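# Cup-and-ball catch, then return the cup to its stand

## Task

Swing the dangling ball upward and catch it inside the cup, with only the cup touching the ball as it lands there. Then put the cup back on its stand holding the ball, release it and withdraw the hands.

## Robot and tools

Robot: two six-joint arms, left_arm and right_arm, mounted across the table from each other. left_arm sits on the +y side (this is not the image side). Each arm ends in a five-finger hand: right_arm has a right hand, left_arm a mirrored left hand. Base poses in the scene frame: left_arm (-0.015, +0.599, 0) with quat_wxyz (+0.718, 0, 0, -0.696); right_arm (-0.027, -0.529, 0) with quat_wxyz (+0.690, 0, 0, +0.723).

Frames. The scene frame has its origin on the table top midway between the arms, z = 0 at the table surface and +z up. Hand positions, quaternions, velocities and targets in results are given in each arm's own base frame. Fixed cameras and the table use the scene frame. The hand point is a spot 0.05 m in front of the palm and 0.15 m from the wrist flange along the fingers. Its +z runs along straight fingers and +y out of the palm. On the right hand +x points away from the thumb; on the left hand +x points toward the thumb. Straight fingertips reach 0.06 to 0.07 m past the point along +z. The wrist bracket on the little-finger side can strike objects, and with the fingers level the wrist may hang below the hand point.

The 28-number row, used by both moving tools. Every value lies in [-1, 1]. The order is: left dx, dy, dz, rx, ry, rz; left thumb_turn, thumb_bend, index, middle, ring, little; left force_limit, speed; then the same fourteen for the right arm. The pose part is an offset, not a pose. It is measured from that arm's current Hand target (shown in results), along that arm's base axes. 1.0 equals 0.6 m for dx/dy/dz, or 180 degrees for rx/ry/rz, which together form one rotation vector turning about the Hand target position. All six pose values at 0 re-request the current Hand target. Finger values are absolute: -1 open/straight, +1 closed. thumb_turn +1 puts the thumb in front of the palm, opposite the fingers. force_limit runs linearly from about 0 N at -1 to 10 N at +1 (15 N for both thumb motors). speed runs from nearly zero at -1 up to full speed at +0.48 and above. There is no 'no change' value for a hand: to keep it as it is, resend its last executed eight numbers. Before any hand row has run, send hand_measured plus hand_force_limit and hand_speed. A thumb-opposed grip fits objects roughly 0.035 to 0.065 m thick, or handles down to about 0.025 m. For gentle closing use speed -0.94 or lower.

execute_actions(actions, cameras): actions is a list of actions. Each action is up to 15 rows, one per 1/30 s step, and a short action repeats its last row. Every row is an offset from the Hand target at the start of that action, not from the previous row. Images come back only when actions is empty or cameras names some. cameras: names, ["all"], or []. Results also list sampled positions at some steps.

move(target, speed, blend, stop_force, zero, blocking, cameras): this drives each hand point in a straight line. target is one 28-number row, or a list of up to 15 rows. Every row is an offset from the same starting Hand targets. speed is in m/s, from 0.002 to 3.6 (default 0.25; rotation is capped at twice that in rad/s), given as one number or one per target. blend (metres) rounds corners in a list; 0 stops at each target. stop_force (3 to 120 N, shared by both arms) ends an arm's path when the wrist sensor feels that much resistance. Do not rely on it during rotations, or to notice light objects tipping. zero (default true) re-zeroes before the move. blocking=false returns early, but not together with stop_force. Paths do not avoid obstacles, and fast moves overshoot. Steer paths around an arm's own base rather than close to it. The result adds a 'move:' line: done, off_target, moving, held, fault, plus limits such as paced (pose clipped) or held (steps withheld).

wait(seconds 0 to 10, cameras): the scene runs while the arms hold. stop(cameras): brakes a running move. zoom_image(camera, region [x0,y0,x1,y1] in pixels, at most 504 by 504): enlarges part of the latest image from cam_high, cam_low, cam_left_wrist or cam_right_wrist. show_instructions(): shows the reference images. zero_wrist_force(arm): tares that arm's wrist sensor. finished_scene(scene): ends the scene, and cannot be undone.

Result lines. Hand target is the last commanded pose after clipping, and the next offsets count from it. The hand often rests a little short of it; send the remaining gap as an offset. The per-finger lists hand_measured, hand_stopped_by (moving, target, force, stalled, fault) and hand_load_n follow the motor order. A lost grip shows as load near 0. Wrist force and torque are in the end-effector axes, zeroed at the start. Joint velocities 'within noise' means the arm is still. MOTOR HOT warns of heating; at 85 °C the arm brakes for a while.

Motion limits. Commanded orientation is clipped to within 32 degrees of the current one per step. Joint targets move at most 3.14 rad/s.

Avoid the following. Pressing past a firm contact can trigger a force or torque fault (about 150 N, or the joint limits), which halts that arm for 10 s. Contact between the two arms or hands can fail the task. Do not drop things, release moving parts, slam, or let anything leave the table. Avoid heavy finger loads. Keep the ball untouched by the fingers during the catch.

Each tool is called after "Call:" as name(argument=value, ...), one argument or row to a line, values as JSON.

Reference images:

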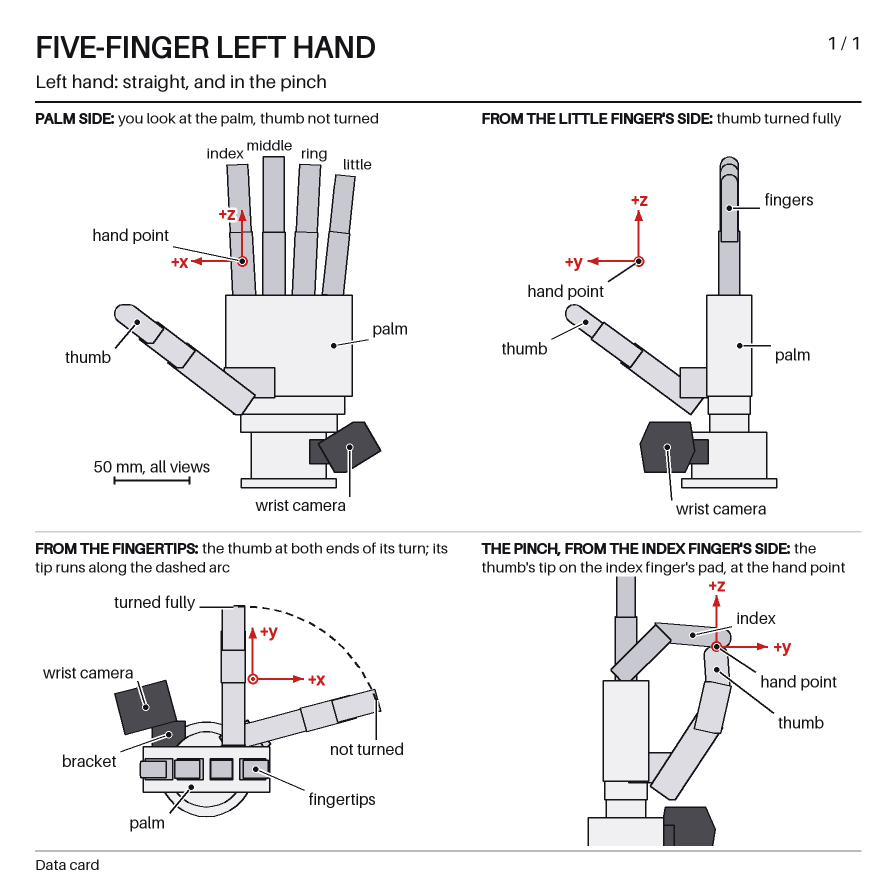

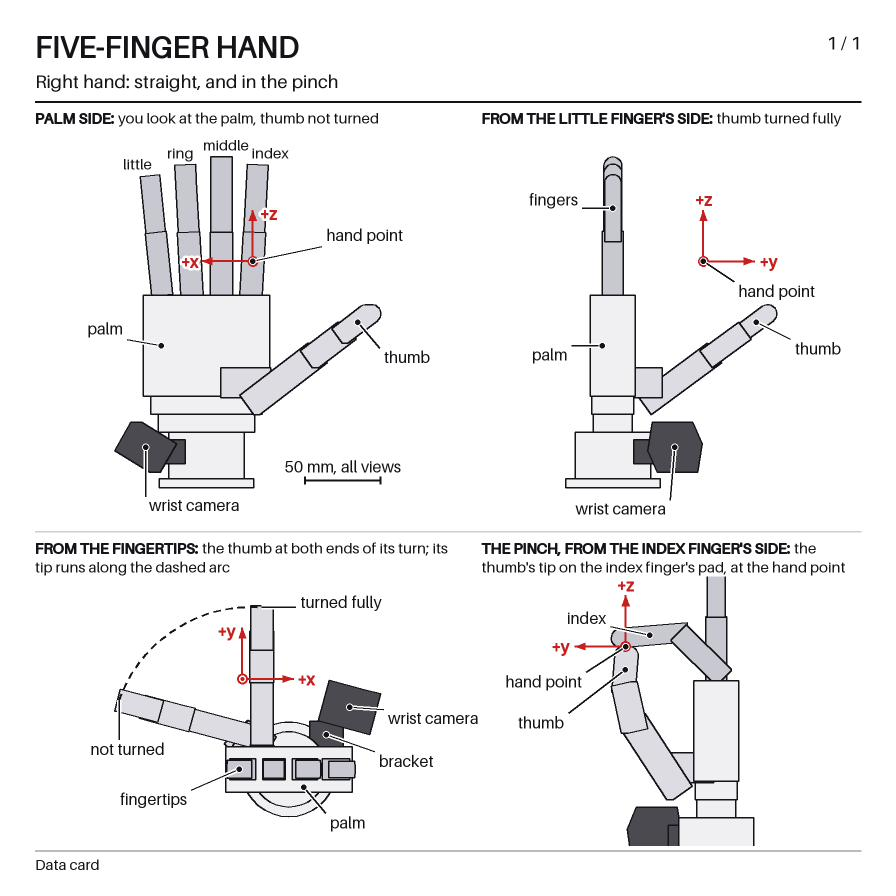

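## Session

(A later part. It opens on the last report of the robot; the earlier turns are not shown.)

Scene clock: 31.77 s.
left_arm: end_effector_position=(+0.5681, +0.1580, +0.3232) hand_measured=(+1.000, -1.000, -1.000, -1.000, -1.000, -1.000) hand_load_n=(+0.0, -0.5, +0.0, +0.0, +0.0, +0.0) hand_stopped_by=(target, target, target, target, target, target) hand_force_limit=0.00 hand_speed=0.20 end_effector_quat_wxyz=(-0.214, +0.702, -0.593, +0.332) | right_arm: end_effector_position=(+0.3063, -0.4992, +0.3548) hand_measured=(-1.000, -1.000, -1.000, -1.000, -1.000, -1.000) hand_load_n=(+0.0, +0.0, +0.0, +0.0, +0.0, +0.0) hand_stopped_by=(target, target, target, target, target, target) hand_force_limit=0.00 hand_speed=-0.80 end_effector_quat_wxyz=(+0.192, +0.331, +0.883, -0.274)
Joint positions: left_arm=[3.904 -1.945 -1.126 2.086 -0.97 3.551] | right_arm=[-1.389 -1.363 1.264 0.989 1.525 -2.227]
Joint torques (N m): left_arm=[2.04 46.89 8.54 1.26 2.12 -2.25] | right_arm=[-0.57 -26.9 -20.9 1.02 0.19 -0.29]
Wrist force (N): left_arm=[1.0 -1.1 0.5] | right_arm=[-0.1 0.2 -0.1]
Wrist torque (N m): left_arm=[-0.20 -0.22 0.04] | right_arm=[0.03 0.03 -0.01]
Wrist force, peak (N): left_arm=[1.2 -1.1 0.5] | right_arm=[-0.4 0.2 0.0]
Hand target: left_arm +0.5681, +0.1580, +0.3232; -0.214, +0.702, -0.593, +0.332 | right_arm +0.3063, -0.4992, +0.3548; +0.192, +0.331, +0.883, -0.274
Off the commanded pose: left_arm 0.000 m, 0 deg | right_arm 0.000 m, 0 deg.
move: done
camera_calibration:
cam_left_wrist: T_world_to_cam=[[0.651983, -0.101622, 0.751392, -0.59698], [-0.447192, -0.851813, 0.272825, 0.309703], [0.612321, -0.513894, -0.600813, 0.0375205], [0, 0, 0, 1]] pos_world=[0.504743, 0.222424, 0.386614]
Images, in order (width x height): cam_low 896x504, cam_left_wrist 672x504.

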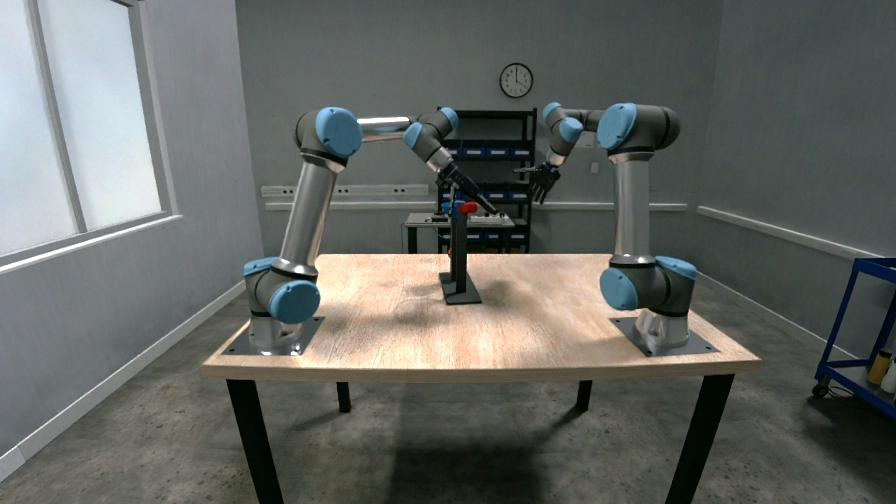

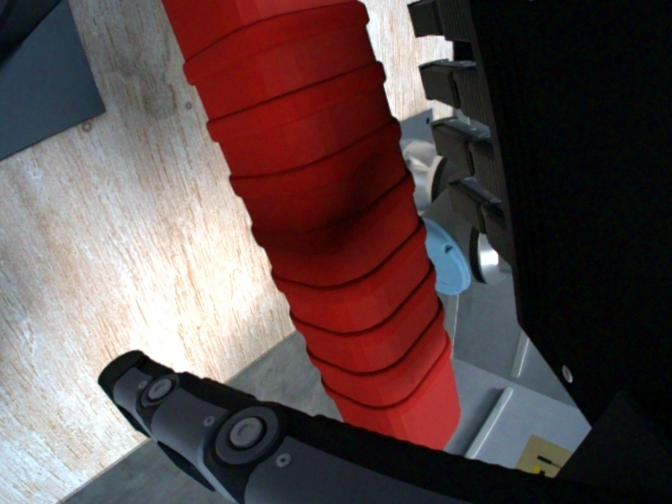

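Call:
move(
  target=[0,0,0,0,0,0,1,-1,0.6,0.6,0.6,0.6,-0.7,-0.75,0,0,0,0,0,0,-1,-1,-1,-1,-1,-1,0,-0.8],
  cameras=["cam_left_wrist", "cam_low"],
)

Call:
zoom_image(
  camera="cam_low",
  region=[410, 140, 510, 240],
)

Scene clock: 34.43 s.
left_arm: end_effector_position=(+0.5681, +0.1580, +0.3232) hand_measured=(+1.000, -1.000, +0.290, +0.244, +0.198, +0.152) hand_load_n=(+0.0, +0.0, +1.0, +0.0, +0.0, -0.5) hand_stopped_by=(target, target, force, force, force, force) hand_force_limit=-0.70 hand_speed=-0.75 end_effector_quat_wxyz=(-0.214, +0.702, -0.593, +0.332) | right_arm: end_effector_position=(+0.3063, -0.4992, +0.3548) hand_measured=(-1.000, -1.000, -1.000, -1.000, -1.000, -1.000) hand_load_n=(+0.0, +0.0, +0.0, +0.0, +0.0, +0.0) hand_stopped_by=(target, target, target, target, target, target) hand_force_limit=0.00 hand_speed=-0.80 end_effector_quat_wxyz=(+0.192, +0.331, +0.883, -0.274)
Joint positions: left_arm=[3.904 -1.945 -1.126 2.086 -0.97 3.551] | right_arm=[-1.389 -1.363 1.264 0.989 1.525 -2.227]
Joint torques (N m): left_arm=[8.2 46.15 17.02 -0.92 -0.21 -2.09] | right_arm=[-0.48 -27.11 -21.78 1.02 0.26 -0.34]
Wrist force (N): left_arm=[1.0 -0.1 1.2] | right_arm=[-0.2 0.1 0.0]
Wrist torque (N m): left_arm=[-0.13 -0.22 0.04] | right_arm=[0.02 0.03 0.00]
Wrist force, peak (N): left_arm=[1.2 -2.1 3.3] | right_arm=[-0.3 0.3 -0.2]
Hand target: left_arm +0.5681, +0.1580, +0.3232; -0.214, +0.702, -0.593, +0.332 | right_arm +0.3063, -0.4992, +0.3548; +0.192, +0.331, +0.883, -0.274
Off the commanded pose: left_arm 0.000 m, 0 deg | right_arm 0.000 m, 0 deg.
move: done
camera_calibration:
cam_left_wrist: T_world_to_cam=[[0.651983, -0.101622, 0.751392, -0.59698], [-0.447192, -0.851813, 0.272825, 0.309703], [0.612321, -0.513894, -0.600813, 0.0375205], [0, 0, 0, 1]] pos_world=[0.504743, 0.222424, 0.386614]
Images, in order (width x height): cam_low 896x504, cam_left_wrist 672x504.

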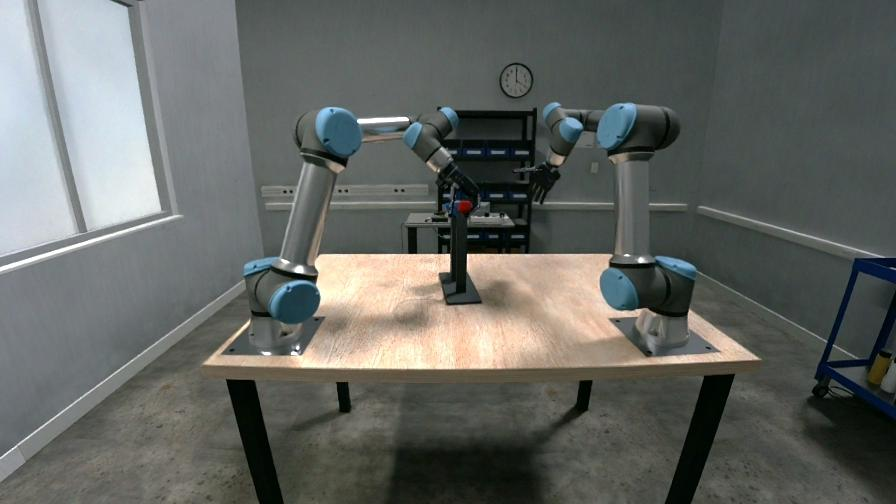

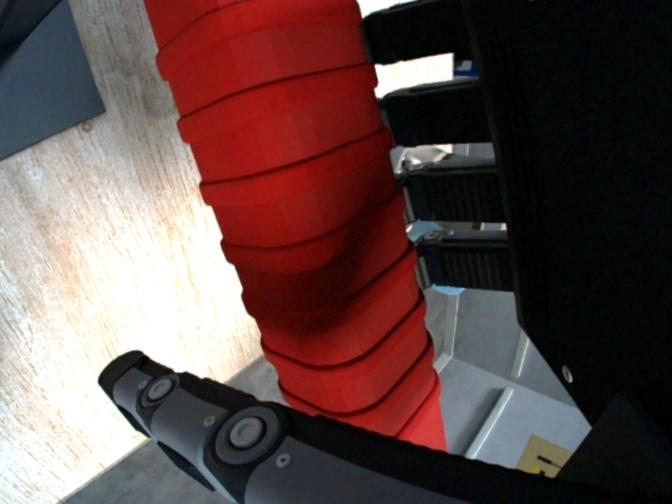

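Scaled by 5.040.

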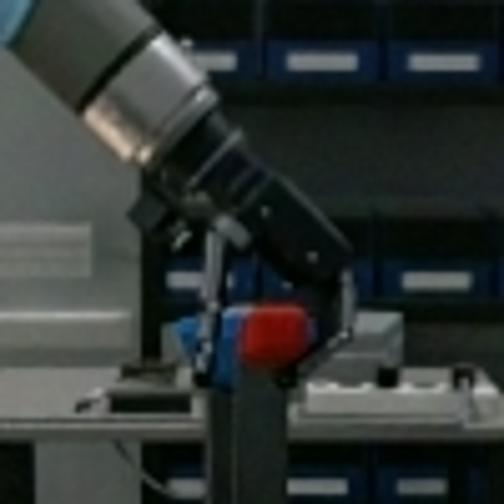

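Call:
move(
  target=[0,0,0,0,0,0,1,0.6,0.6,0.6,0.6,0.6,-0.7,-0.75,0,0,0,0,0,0,-1,-1,-1,-1,-1,-1,0,-0.8],
  cameras=["cam_left_wrist", "cam_low"],
)

Call:
zoom_image(
  camera="cam_low",
  region=[410, 140, 510, 240],
)

Scene clock: 36.30 s.
left_arm: end_effector_position=(+0.5681, +0.1580, +0.3232) hand_measured=(+1.000, -0.514, +0.290, +0.244, +0.198, +0.152) hand_load_n=(+0.5, +2.5, +3.0, +0.0, +0.0, +0.0) hand_stopped_by=(target, force, force, force, force, force) hand_force_limit=-0.70 hand_speed=-0.75 end_effector_quat_wxyz=(-0.214, +0.702, -0.593, +0.332) | right_arm: end_effector_position=(+0.3063, -0.4992, +0.3548) hand_measured=(-1.000, -1.000, -1.000, -1.000, -1.000, -1.000) hand_load_n=(-0.5, +0.0, +0.0, +0.0, +0.0, +0.5) hand_stopped_by=(target, target, target, target, target, target) hand_force_limit=0.00 hand_speed=-0.80 end_effector_quat_wxyz=(+0.192, +0.331, +0.883, -0.274)
Joint positions: left_arm=[3.904 -1.945 -1.126 2.086 -0.97 3.551] | right_arm=[-1.389 -1.363 1.264 0.989 1.525 -2.227]
Joint torques (N m): left_arm=[5.31 44.65 23.69 -2.98 -0.89 -1.91] | right_arm=[-0.87 -26.67 -21.5 1.06 0.36 -0.16]
Wrist force (N): left_arm=[1.2 -0.1 1.3] | right_arm=[-0.2 0.3 0.0]
Wrist torque (N m): left_arm=[-0.16 -0.20 0.00] | right_arm=[0.04 0.02 0.00]
Wrist force, peak (N): left_arm=[1.0 -0.4 1.7] | right_arm=[-0.5 0.2 -0.1]
Hand target: left_arm +0.5681, +0.1580, +0.3232; -0.214, +0.702, -0.593, +0.332 | right_arm +0.3063, -0.4992, +0.3548; +0.192, +0.331, +0.883, -0.274
Off the commanded pose: left_arm 0.000 m, 0 deg | right_arm 0.000 m, 0 deg.
move: done
camera_calibration:
cam_left_wrist: T_world_to_cam=[[0.651983, -0.101622, 0.751392, -0.59698], [-0.447192, -0.851813, 0.272825, 0.309703], [0.612321, -0.513894, -0.600813, 0.0375205], [0, 0, 0, 1]] pos_world=[0.504743, 0.222424, 0.386614]
Images, in order (width x height): cam_low 896x504, cam_left_wrist 672x504.

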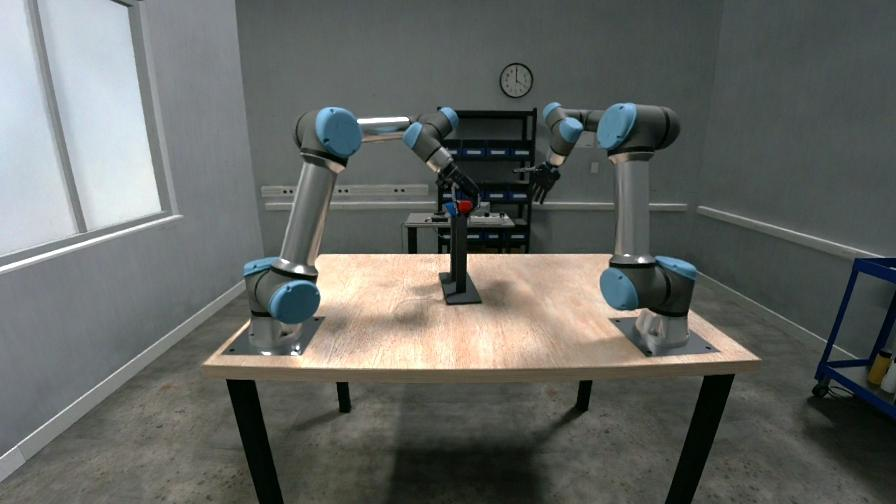

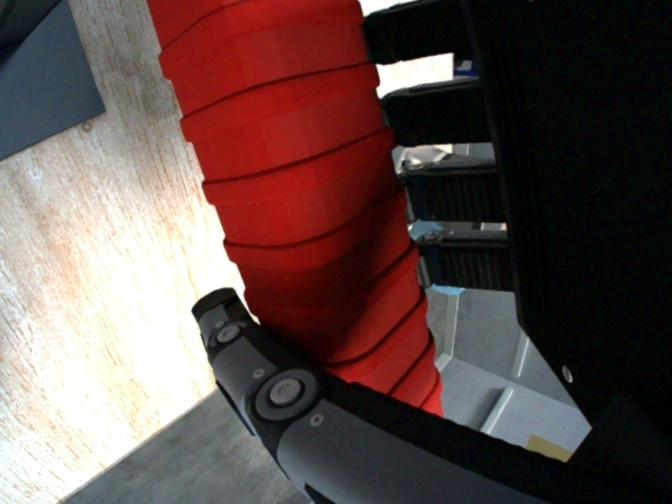

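Scaled by 5.040.

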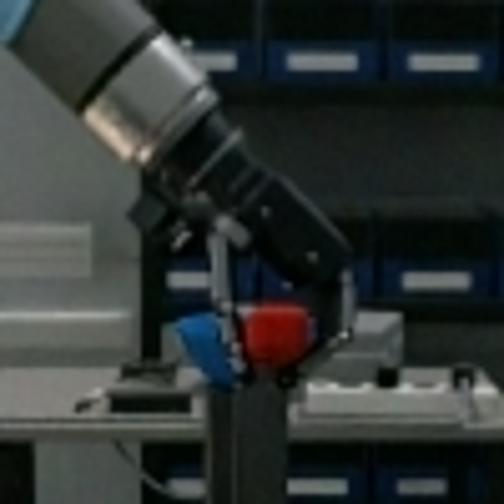

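Call:
move(
  target=[0,0,0,0,0,0,1,0.8,0.8,0.8,0.8,0.8,0.0,-0.85,0,0,0,0,0,0,-1,-1,-1,-1,-1,-1,0,-0.8],
  cameras=["cam_left_wrist", "cam_low", "cam_high"],
)

Call:
zoom_image(
  camera="cam_low",
  region=[410, 140, 510, 240],
)

Call:
zoom_image(
  camera="cam_high",
  region=[340, 30, 520, 290],
)

Scene clock: 37.13 s.
left_arm: end_effector_position=(+0.5681, +0.1580, +0.3232) hand_measured=(+1.000, -0.492, +0.302, +0.296, +0.278, +0.260) hand_load_n=(+0.5, +7.5, +0.0, +4.5, +6.0, +6.5) hand_stopped_by=(target, force, force, force, force, force) hand_force_limit=0.00 hand_speed=-0.85 end_effector_quat_wxyz=(-0.214, +0.702, -0.593, +0.332) | right_arm: end_effector_position=(+0.3063, -0.4992, +0.3548) hand_measured=(-1.000, -1.000, -1.000, -1.000, -1.000, -1.000) hand_load_n=(-0.5, +0.0, +0.0, +0.0, +0.0, +0.0) hand_stopped_by=(target, target, target, target, target, target) hand_force_limit=0.00 hand_speed=-0.80 end_effector_quat_wxyz=(+0.192, +0.331, +0.883, -0.274)
Joint positions: left_arm=[3.904 -1.945 -1.126 2.086 -0.97 3.551] | right_arm=[-1.389 -1.363 1.264 0.989 1.525 -2.227]
Joint torques (N m): left_arm=[4.85 43.99 26.6 -3.95 -0.73 -1.76] | right_arm=[-0.69 -26.11 -21.01 1.29 0.34 -0.33]
Wrist force (N): left_arm=[0.4 -3.1 6.6] | right_arm=[-0.5 0.0 -0.2]
Wrist torque (N m): left_arm=[-0.30 0.57 0.34] | right_arm=[0.01 0.08 -0.03]
Wrist force, peak (N): left_arm=[0.2 -3.0 7.1] | right_arm=[-0.5 0.0 -0.2]
Hand target: left_arm +0.5681, +0.1580, +0.3232; -0.214, +0.702, -0.593, +0.332 | right_arm +0.3063, -0.4992, +0.3548; +0.192, +0.331, +0.883, -0.274
Off the commanded pose: left_arm 0.000 m, 0 deg | right_arm 0.000 m, 0 deg.
move: done
camera_calibration:
cam_left_wrist: T_world_to_cam=[[0.651983, -0.101622, 0.751392, -0.59698], [-0.447192, -0.851813, 0.272825, 0.309703], [0.612321, -0.513894, -0.600813, 0.0375205], [0, 0, 0, 1]] pos_world=[0.504743, 0.222424, 0.386614]
Images, in order (width x height): cam_high 896x504, cam_low 896x504, cam_left_wrist 672x504.

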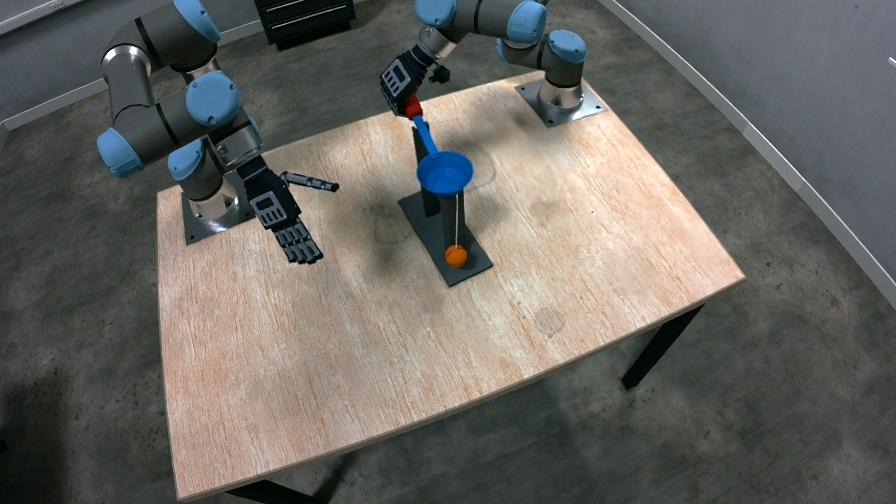

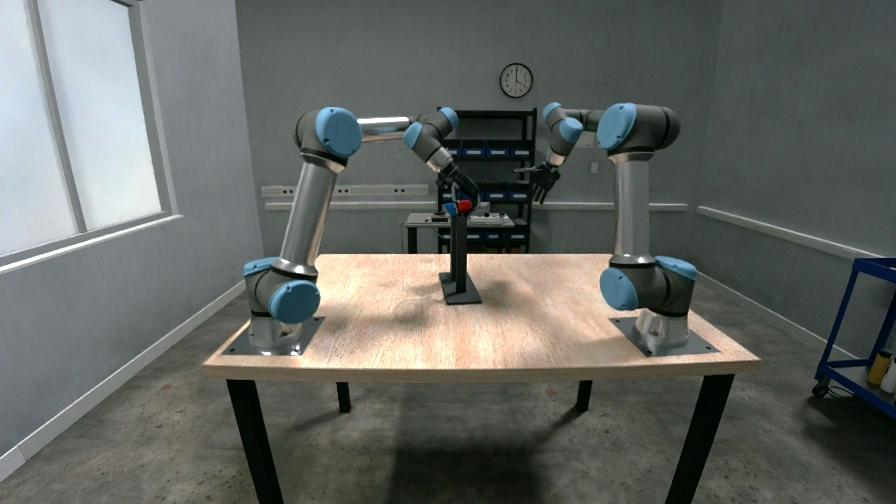

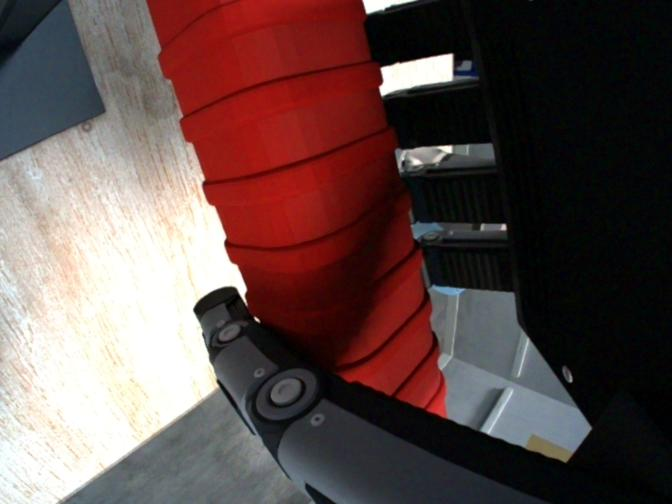

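Scaled by 5.040.

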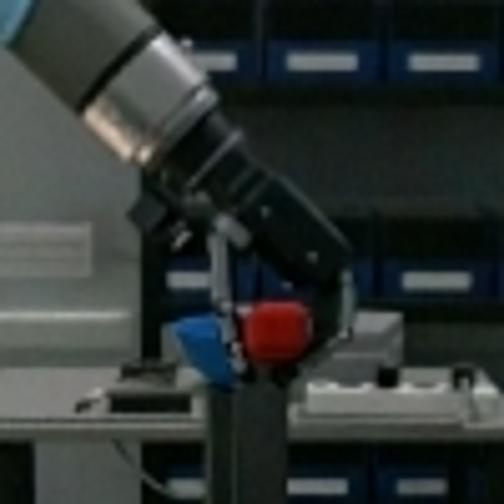

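Scaled by 1.938.

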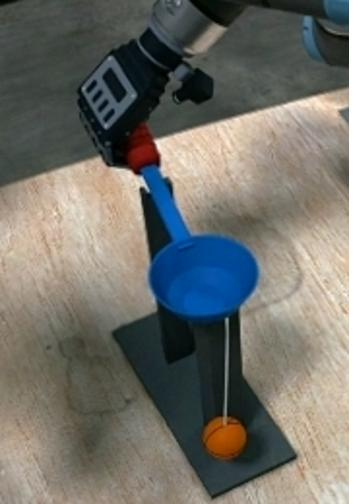

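Call:
move(
  target=[0,0,0.05,0,0,0,1,0.8,0.8,0.8,0.8,0.8,0.0,-0.85,0,0,0,0,0,0,-1,-1,-1,-1,-1,-1,0,-0.8],
  speed=0.05,
  cameras=["cam_left_wrist", "cam_low", "cam_high"],
)

Call:
zoom_image(
  camera="cam_low",
  region=[410, 140, 510, 240],
)

Call:
zoom_image(
  camera="cam_high",
  region=[340, 30, 520, 290],
)

Scene clock: 38.80 s.
left_arm: end_effector_position=(+0.5681, +0.1580, +0.3532) hand_measured=(+1.000, -0.490, +0.302, +0.298, +0.278, +0.262) hand_load_n=(-0.5, +0.5, +0.0, +0.0, +0.0, +1.5) hand_stopped_by=(target, force, force, force, force, force) hand_force_limit=0.00 hand_speed=-0.85 end_effector_quat_wxyz=(-0.214, +0.702, -0.593, +0.332) | right_arm: end_effector_position=(+0.3063, -0.4992, +0.3548) hand_measured=(-1.000, -1.000, -1.000, -1.000, -1.000, -1.000) hand_load_n=(-0.5, +0.0, +0.0, +0.0, +0.0, +0.0) hand_stopped_by=(target, target, target, target, target, target) hand_force_limit=0.00 hand_speed=-0.80 end_effector_quat_wxyz=(+0.192, +0.331, +0.883, -0.274)
Joint positions: left_arm=[3.905 -1.954 -1.037 2.005 -0.97 3.551] | right_arm=[-1.389 -1.363 1.264 0.989 1.525 -2.227]
Joint torques (N m): left_arm=[-3 22.21 30.91 -4.26 -0.59 2.43] | right_arm=[-0.31 -26.73 -22.05 1.07 0.42 -0.24]
Wrist force (N): left_arm=[0.1 0.4 1.6] | right_arm=[-0.1 0.1 -0.1]
Wrist torque (N m): left_arm=[-0.10 -0.12 -0.01] | right_arm=[0.02 0.02 0.00]
Wrist force, peak (N): left_arm=[-0.2 -4.5 9.0] | right_arm=[-0.5 0.1 -0.2]
Hand target: left_arm +0.5681, +0.1580, +0.3532; -0.214, +0.702, -0.593, +0.332 | right_arm +0.3063, -0.4992, +0.3548; +0.192, +0.331, +0.883, -0.274
Off the commanded pose: left_arm 0.000 m, 0 deg | right_arm 0.000 m, 0 deg.
move: done
camera_calibration:
cam_left_wrist: T_world_to_cam=[[0.65193, -0.101486, 0.751457, -0.619478], [-0.447133, -0.85183, 0.27287, 0.3015], [0.612421, -0.513893, -0.600712, 0.055392], [0, 0, 0, 1]] pos_world=[0.504744, 0.222424, 0.416515]
Images, in order (width x height): cam_high 896x504, cam_low 896x504, cam_left_wrist 672x504.

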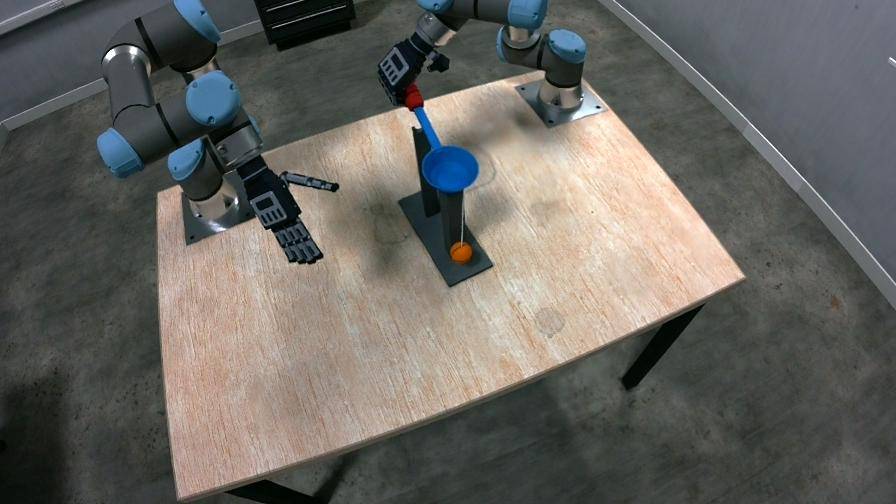

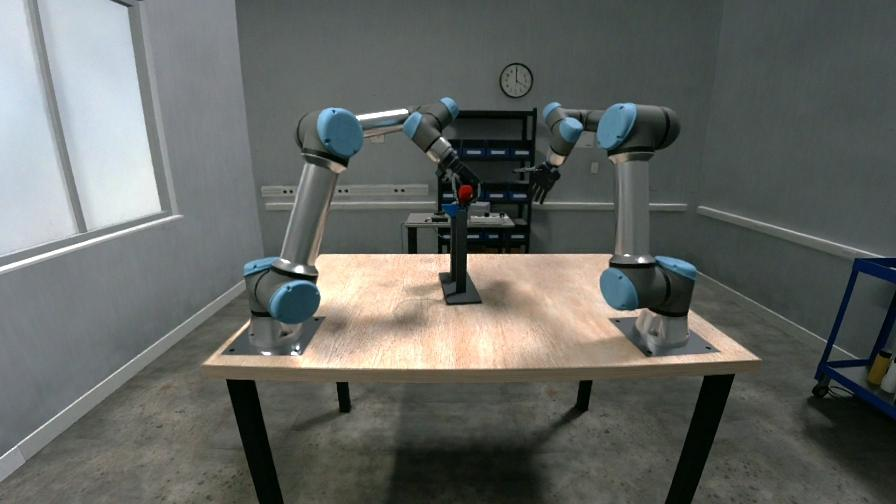

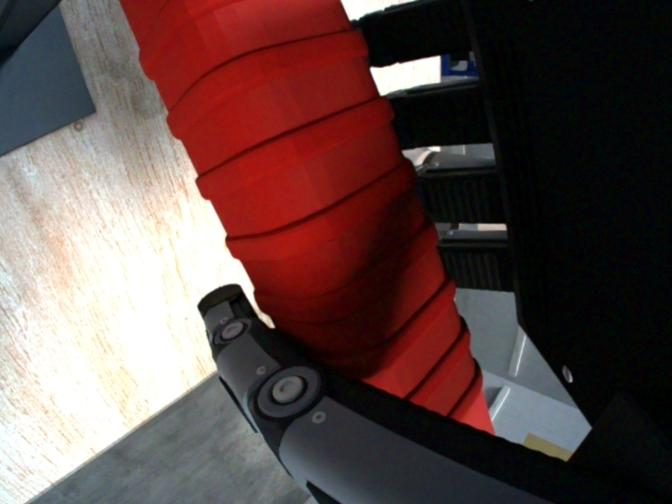

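Scaled by 5.040.

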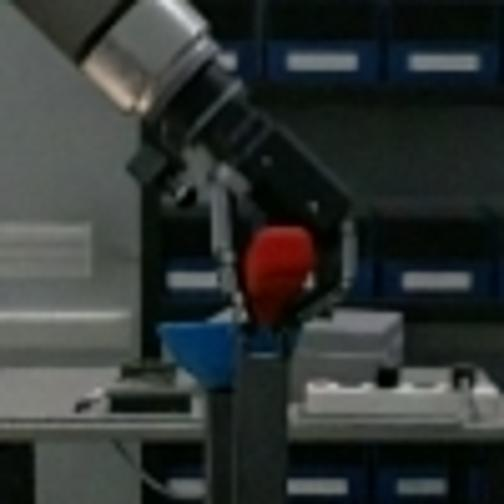

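Scaled by 1.938.

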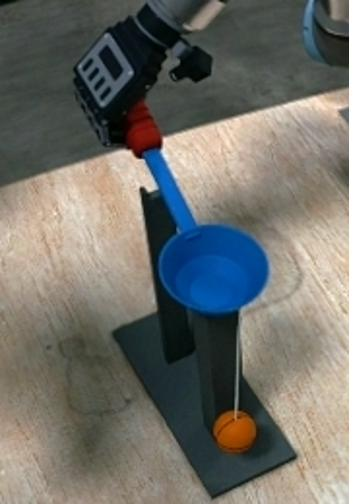

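Call:
move(
  target=[0,0,0,0,0,0,1,0.9,0.9,0.9,0.2,0.16,0.3,-0.85,0,0,0,0,0,0,-1,-1,-1,-1,-1,-1,0,-0.8],
  speed=0.05,
  cameras=["cam_left_wrist", "cam_low", "cam_high"],
)

Call:
zoom_image(
  camera="cam_low",
  region=[410, 140, 510, 240],
)

Call:
zoom_image(
  camera="cam_high",
  region=[340, 30, 520, 290],
)

Scene clock: 41.47 s.
left_arm: end_effector_position=(+0.5681, +0.1580, +0.3532) hand_measured=(+1.000, -0.408, +0.884, +0.432, +0.200, +0.160) hand_load_n=(+1.0, +10.5, +7.5, +8.5, +0.0, +0.0) hand_stopped_by=(target, force, force, force, target, target) hand_force_limit=0.30 hand_speed=-0.85 end_effector_quat_wxyz=(-0.214, +0.702, -0.593, +0.332) | right_arm: end_effector_position=(+0.3063, -0.4992, +0.3548) hand_measured=(-1.000, -1.000, -1.000, -1.000, -1.000, -1.000) hand_load_n=(+0.0, +0.0, +0.5, +0.0, +0.0, +0.0) hand_stopped_by=(target, target, target, target, target, target) hand_force_limit=0.00 hand_speed=-0.80 end_effector_quat_wxyz=(+0.192, +0.331, +0.883, -0.274)
Joint positions: left_arm=[3.904 -1.954 -1.037 2.005 -0.97 3.551] | right_arm=[-1.389 -1.363 1.264 0.989 1.525 -2.227]
Joint torques (N m): left_arm=[-6.49 22.69 29.12 -2.32 -0.63 2.08] | right_arm=[-0.69 -26.32 -21.66 1.17 0.37 -0.32]
Wrist force (N): left_arm=[0.2 0.5 1.3] | right_arm=[-0.2 0.2 -0.1]
Wrist torque (N m): left_arm=[-0.10 -0.16 -0.10] | right_arm=[0.03 0.03 -0.01]
Wrist force, peak (N): left_arm=[0.3 0.6 2.1] | right_arm=[-0.5 -0.2 0.0]
Hand target: left_arm +0.5681, +0.1580, +0.3532; -0.214, +0.702, -0.593, +0.332 | right_arm +0.3063, -0.4992, +0.3548; +0.192, +0.331, +0.883, -0.274
Off the commanded pose: left_arm 0.000 m, 0 deg | right_arm 0.000 m, 0 deg.
move: done
camera_calibration:
cam_left_wrist: T_world_to_cam=[[0.651983, -0.101622, 0.751392, -0.619522], [-0.447192, -0.851813, 0.272825, 0.301518], [0.612321, -0.513894, -0.600813, 0.0555448], [0, 0, 0, 1]] pos_world=[0.504743, 0.222424, 0.416614]
Images, in order (width x height): cam_high 896x504, cam_low 896x504, cam_left_wrist 672x504.

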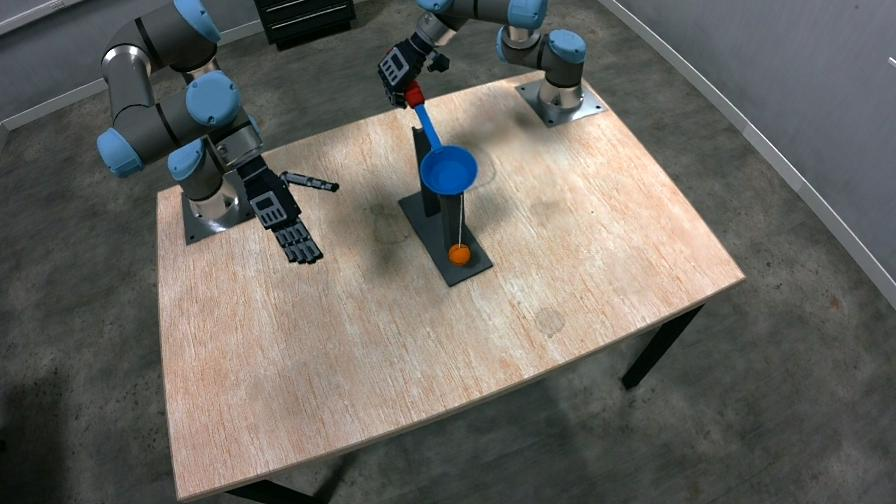

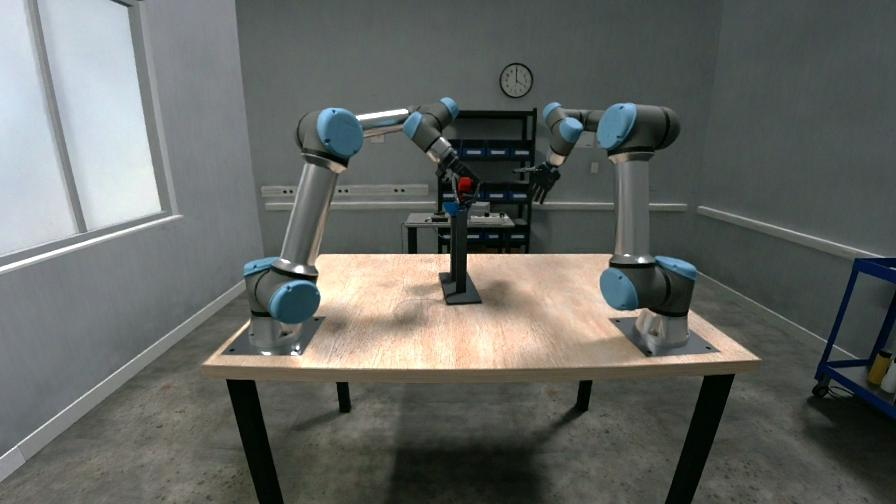

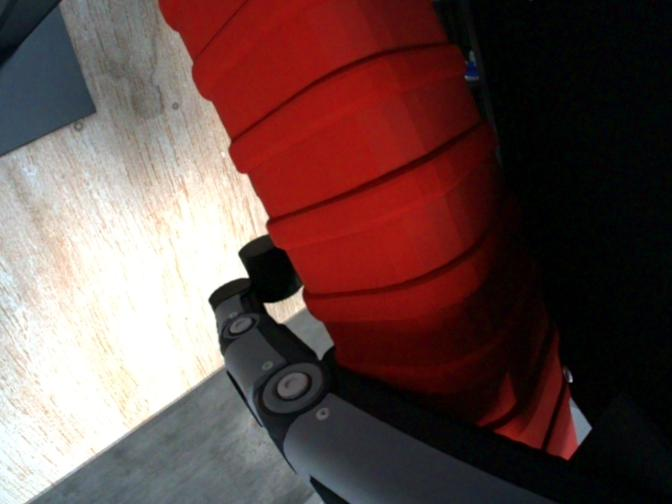

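Scaled by 5.040.

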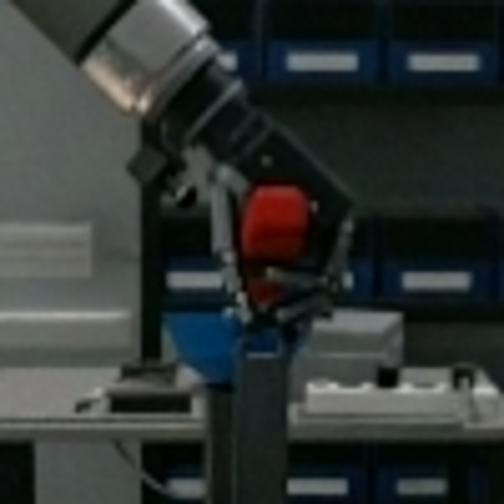

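Scaled by 1.938.

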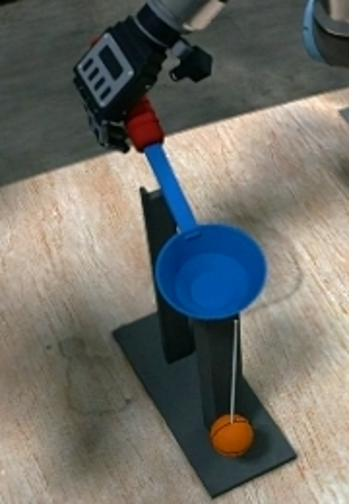

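Call:
move(
  target=[0,0,0,0,0,0,1,0.9,0.9,0.9,0.8,0.8,-0.2,-0.85,0,0,0,0,0,0,-1,-1,-1,-1,-1,-1,0,-0.8],
  speed=0.05,
  cameras=["cam_left_wrist", "cam_low"],
)

Call:
zoom_image(
  camera="cam_low",
  region=[410, 140, 510, 240],
)

Scene clock: 43.30 s.
left_arm: end_effector_position=(+0.5681, +0.1580, +0.3532) hand_measured=(+1.000, -0.408, +0.884, +0.432, +0.698, +0.590) hand_load_n=(+1.0, +10.5, +3.5, +8.5, +4.0, +2.5) hand_stopped_by=(target, force, force, force, force, force) hand_force_limit=-0.20 hand_speed=-0.85 end_effector_quat_wxyz=(-0.214, +0.702, -0.593, +0.332) | right_arm: end_effector_position=(+0.3063, -0.4992, +0.3548) hand_measured=(-1.000, -1.000, -1.000, -1.000, -1.000, -1.000) hand_load_n=(-0.5, +0.0, +0.0, +0.0, +0.0, +0.0) hand_stopped_by=(target, target, target, target, target, target) hand_force_limit=0.00 hand_speed=-0.80 end_effector_quat_wxyz=(+0.192, +0.331, +0.883, -0.274)
Joint positions: left_arm=[3.904 -1.954 -1.037 2.005 -0.97 3.551] | right_arm=[-1.389 -1.363 1.264 0.989 1.525 -2.227]
Joint torques (N m): left_arm=[-6.8 24.4 26.53 -0.52 -0.56 1.72] | right_arm=[-1.33 -26.52 -21.76 1.17 0.37 -0.36]
Wrist force (N): left_arm=[0.2 2.0 2.8] | right_arm=[-0.1 0.1 0.0]
Wrist torque (N m): left_arm=[-0.05 0.21 -0.39] | right_arm=[0.01 0.02 -0.01]
Wrist force, peak (N): left_arm=[0.1 1.7 3.0] | right_arm=[-0.5 0.2 -0.1]
Hand target: left_arm +0.5681, +0.1580, +0.3532; -0.214, +0.702, -0.593, +0.332 | right_arm +0.3063, -0.4992, +0.3548; +0.192, +0.331, +0.883, -0.274
Off the commanded pose: left_arm 0.000 m, 0 deg | right_arm 0.000 m, 0 deg.
move: done
camera_calibration:
cam_left_wrist: T_world_to_cam=[[0.651983, -0.101622, 0.751392, -0.619522], [-0.447192, -0.851813, 0.272825, 0.301518], [0.612321, -0.513894, -0.600813, 0.0555448], [0, 0, 0, 1]] pos_world=[0.504743, 0.222424, 0.416614]
Images, in order (width x height): cam_low 896x504, cam_left_wrist 672x504.

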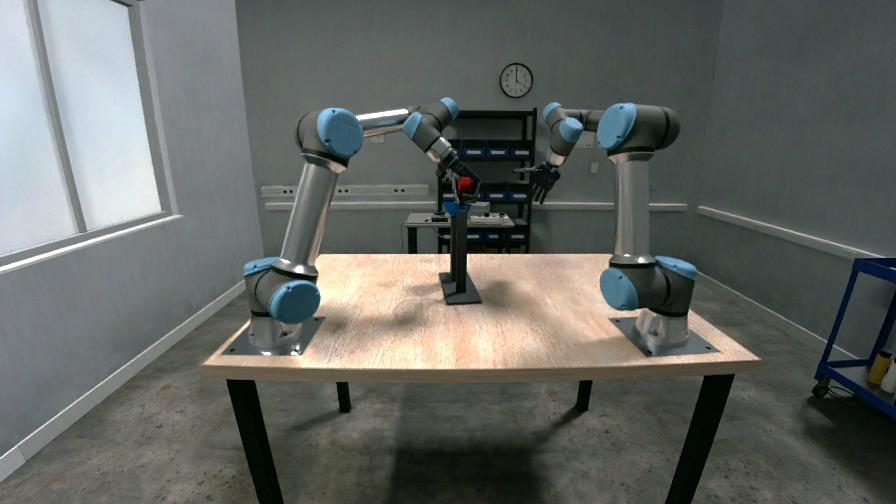

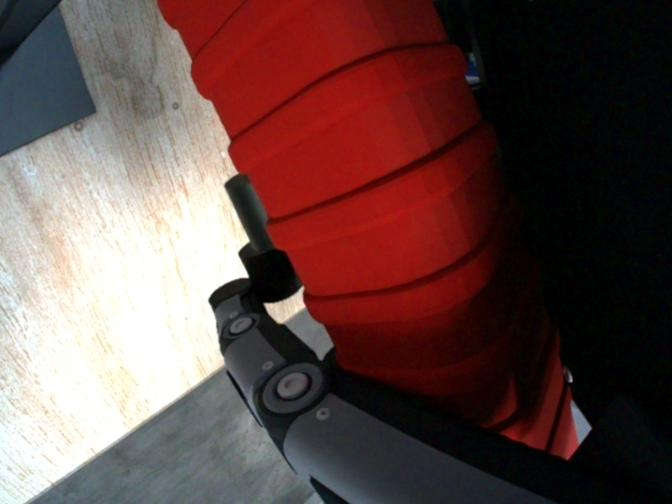

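Scaled by 5.040.

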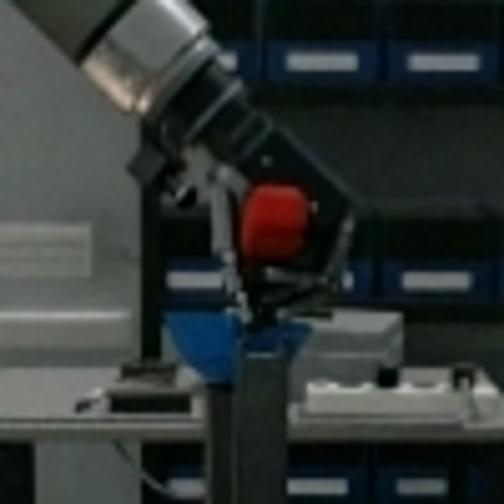

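Call:
move(
  target=[0,0,0.0667,0,0,0,1,0.9,0.9,0.9,0.8,0.8,-0.2,-0.85,0,0,0,0,0,0,-1,-1,-1,-1,-1,-1,0,-0.8],
  speed=0.06,
  cameras=["all"],
)

Call:
zoom_image(
  camera="cam_low",
  region=[410, 120, 510, 240],
)

Call:
zoom_image(
  camera="cam_high",
  region=[340, 30, 520, 290],
)

Call:
zoom_image(
  camera="cam_right_wrist",
  region=[400, 150, 672, 504],
)

Scene clock: 44.73 s.
left_arm: end_effector_position=(+0.5680, +0.1580, +0.3932) hand_measured=(+1.000, -0.408, +0.884, +0.432, +0.698, +0.590) hand_load_n=(+1.0, +10.5, +3.5, +9.0, +4.5, +2.5) hand_stopped_by=(target, force, force, force, force, force) hand_force_limit=-0.20 hand_speed=-0.85 end_effector_quat_wxyz=(-0.214, +0.702, -0.593, +0.332) | right_arm: end_effector_position=(+0.3063, -0.4992, +0.3548) hand_measured=(-1.000, -1.000, -1.000, -1.000, -1.000, -1.000) hand_load_n=(+0.0, -0.5, +0.0, +0.0, +0.0, +0.0) hand_stopped_by=(target, target, target, target, target, target) hand_force_limit=0.00 hand_speed=-0.80 end_effector_quat_wxyz=(+0.192, +0.331, +0.883, -0.274)
Joint positions: left_arm=[3.905 -1.977 -0.899 1.891 -0.97 3.551] | right_arm=[-1.389 -1.363 1.264 0.989 1.525 -2.227]
Joint torques (N m): left_arm=[-6.27 24.2 30.6 -3.62 -1.01 2.7] | right_arm=[-1.39 -26.93 -22.1 0.94 0.35 -0.28]
Wrist force (N): left_arm=[-0.3 2.0 2.9] | right_arm=[-0.3 0.0 0.1]
Wrist torque (N m): left_arm=[-0.06 0.30 -0.47] | right_arm=[0.00 0.04 -0.01]
Wrist force, peak (N): left_arm=[0.2 2.6 3.2] | right_arm=[-0.4 0.2 -0.1]
Hand target: left_arm +0.5681, +0.1580, +0.3932; -0.214, +0.702, -0.593, +0.332 | right_arm +0.3063, -0.4992, +0.3548; +0.192, +0.331, +0.883, -0.274
Off the commanded pose: left_arm 0.000 m, 0 deg | right_arm 0.000 m, 0 deg.
move: done
camera_calibration:
cam_left_wrist: T_world_to_cam=[[0.651954, -0.101585, 0.751423, -0.649575], [-0.447105, -0.851881, 0.272755, 0.290695], [0.612415, -0.513789, -0.600807, 0.0795546], [0, 0, 0, 1]] pos_world=[0.504744, 0.222525, 0.456614]

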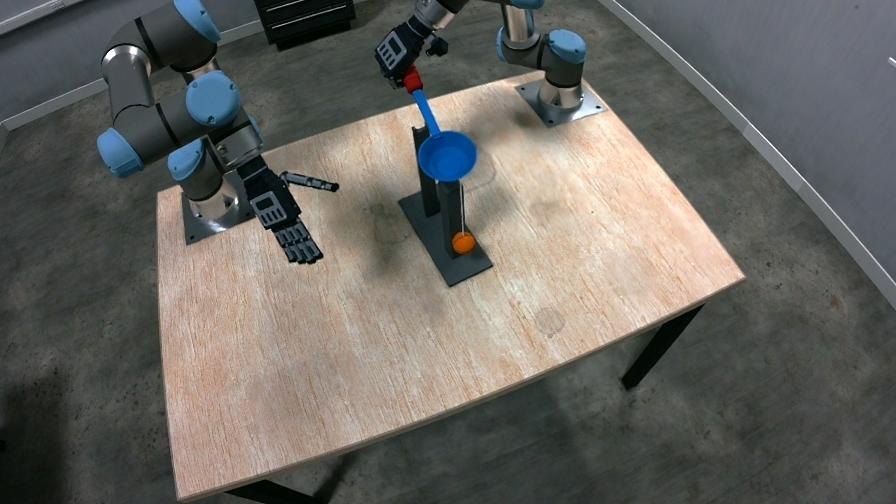

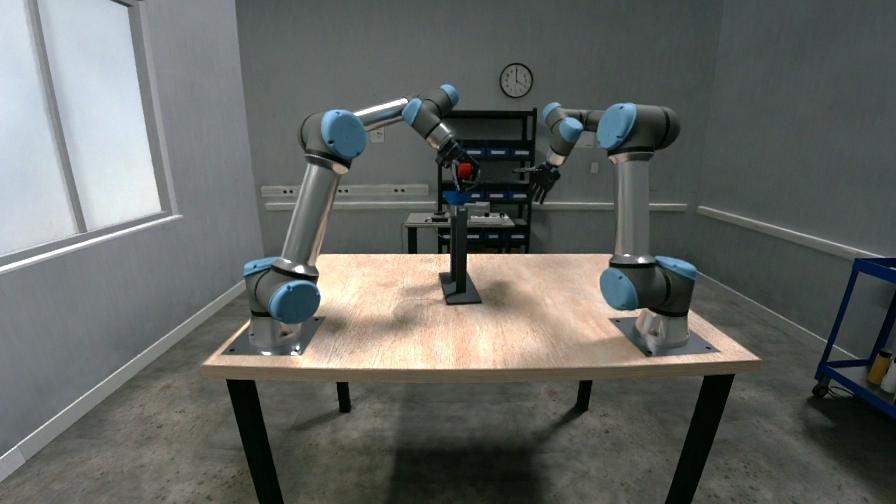

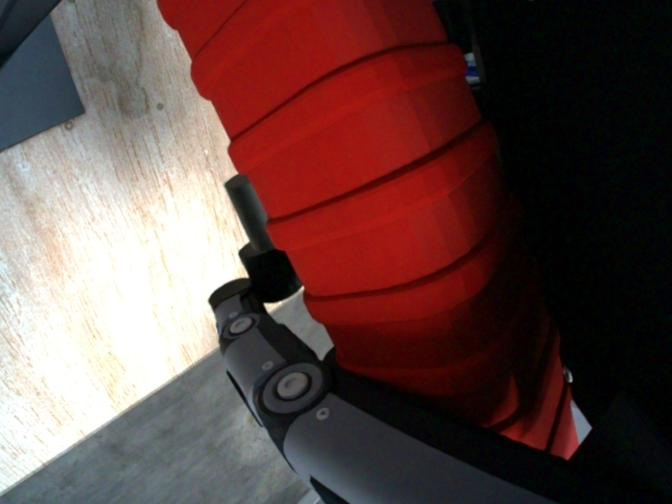

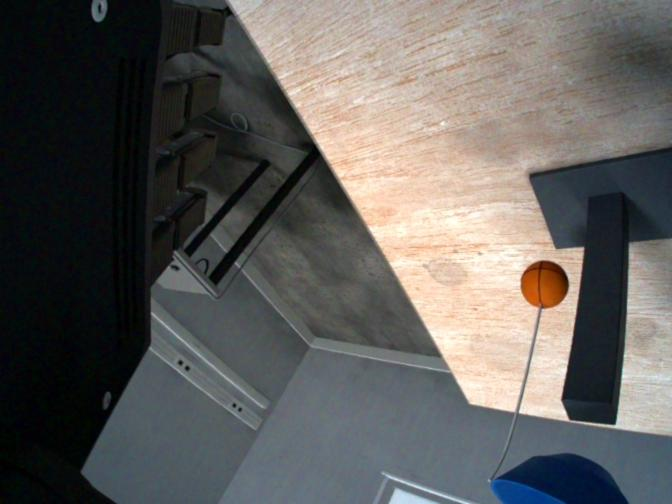

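Scaled by 4.200.

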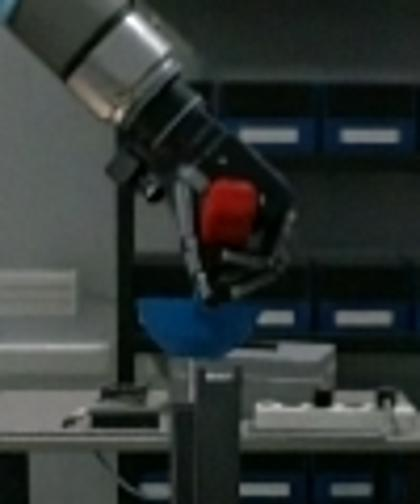

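Scaled by 1.938.

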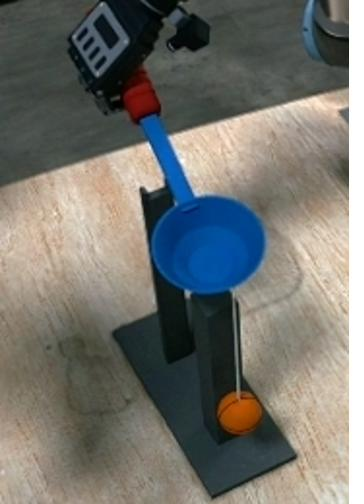

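Scaled by 1.424 from the camera's 672x504 image, which has a finer 960x720 frame.

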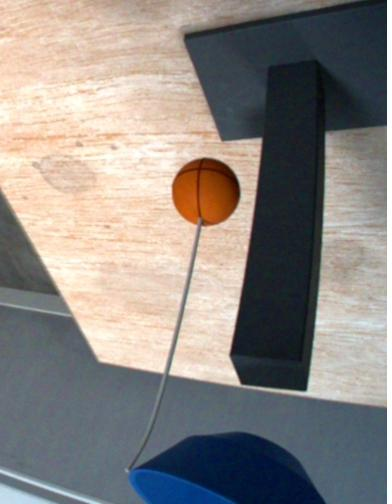

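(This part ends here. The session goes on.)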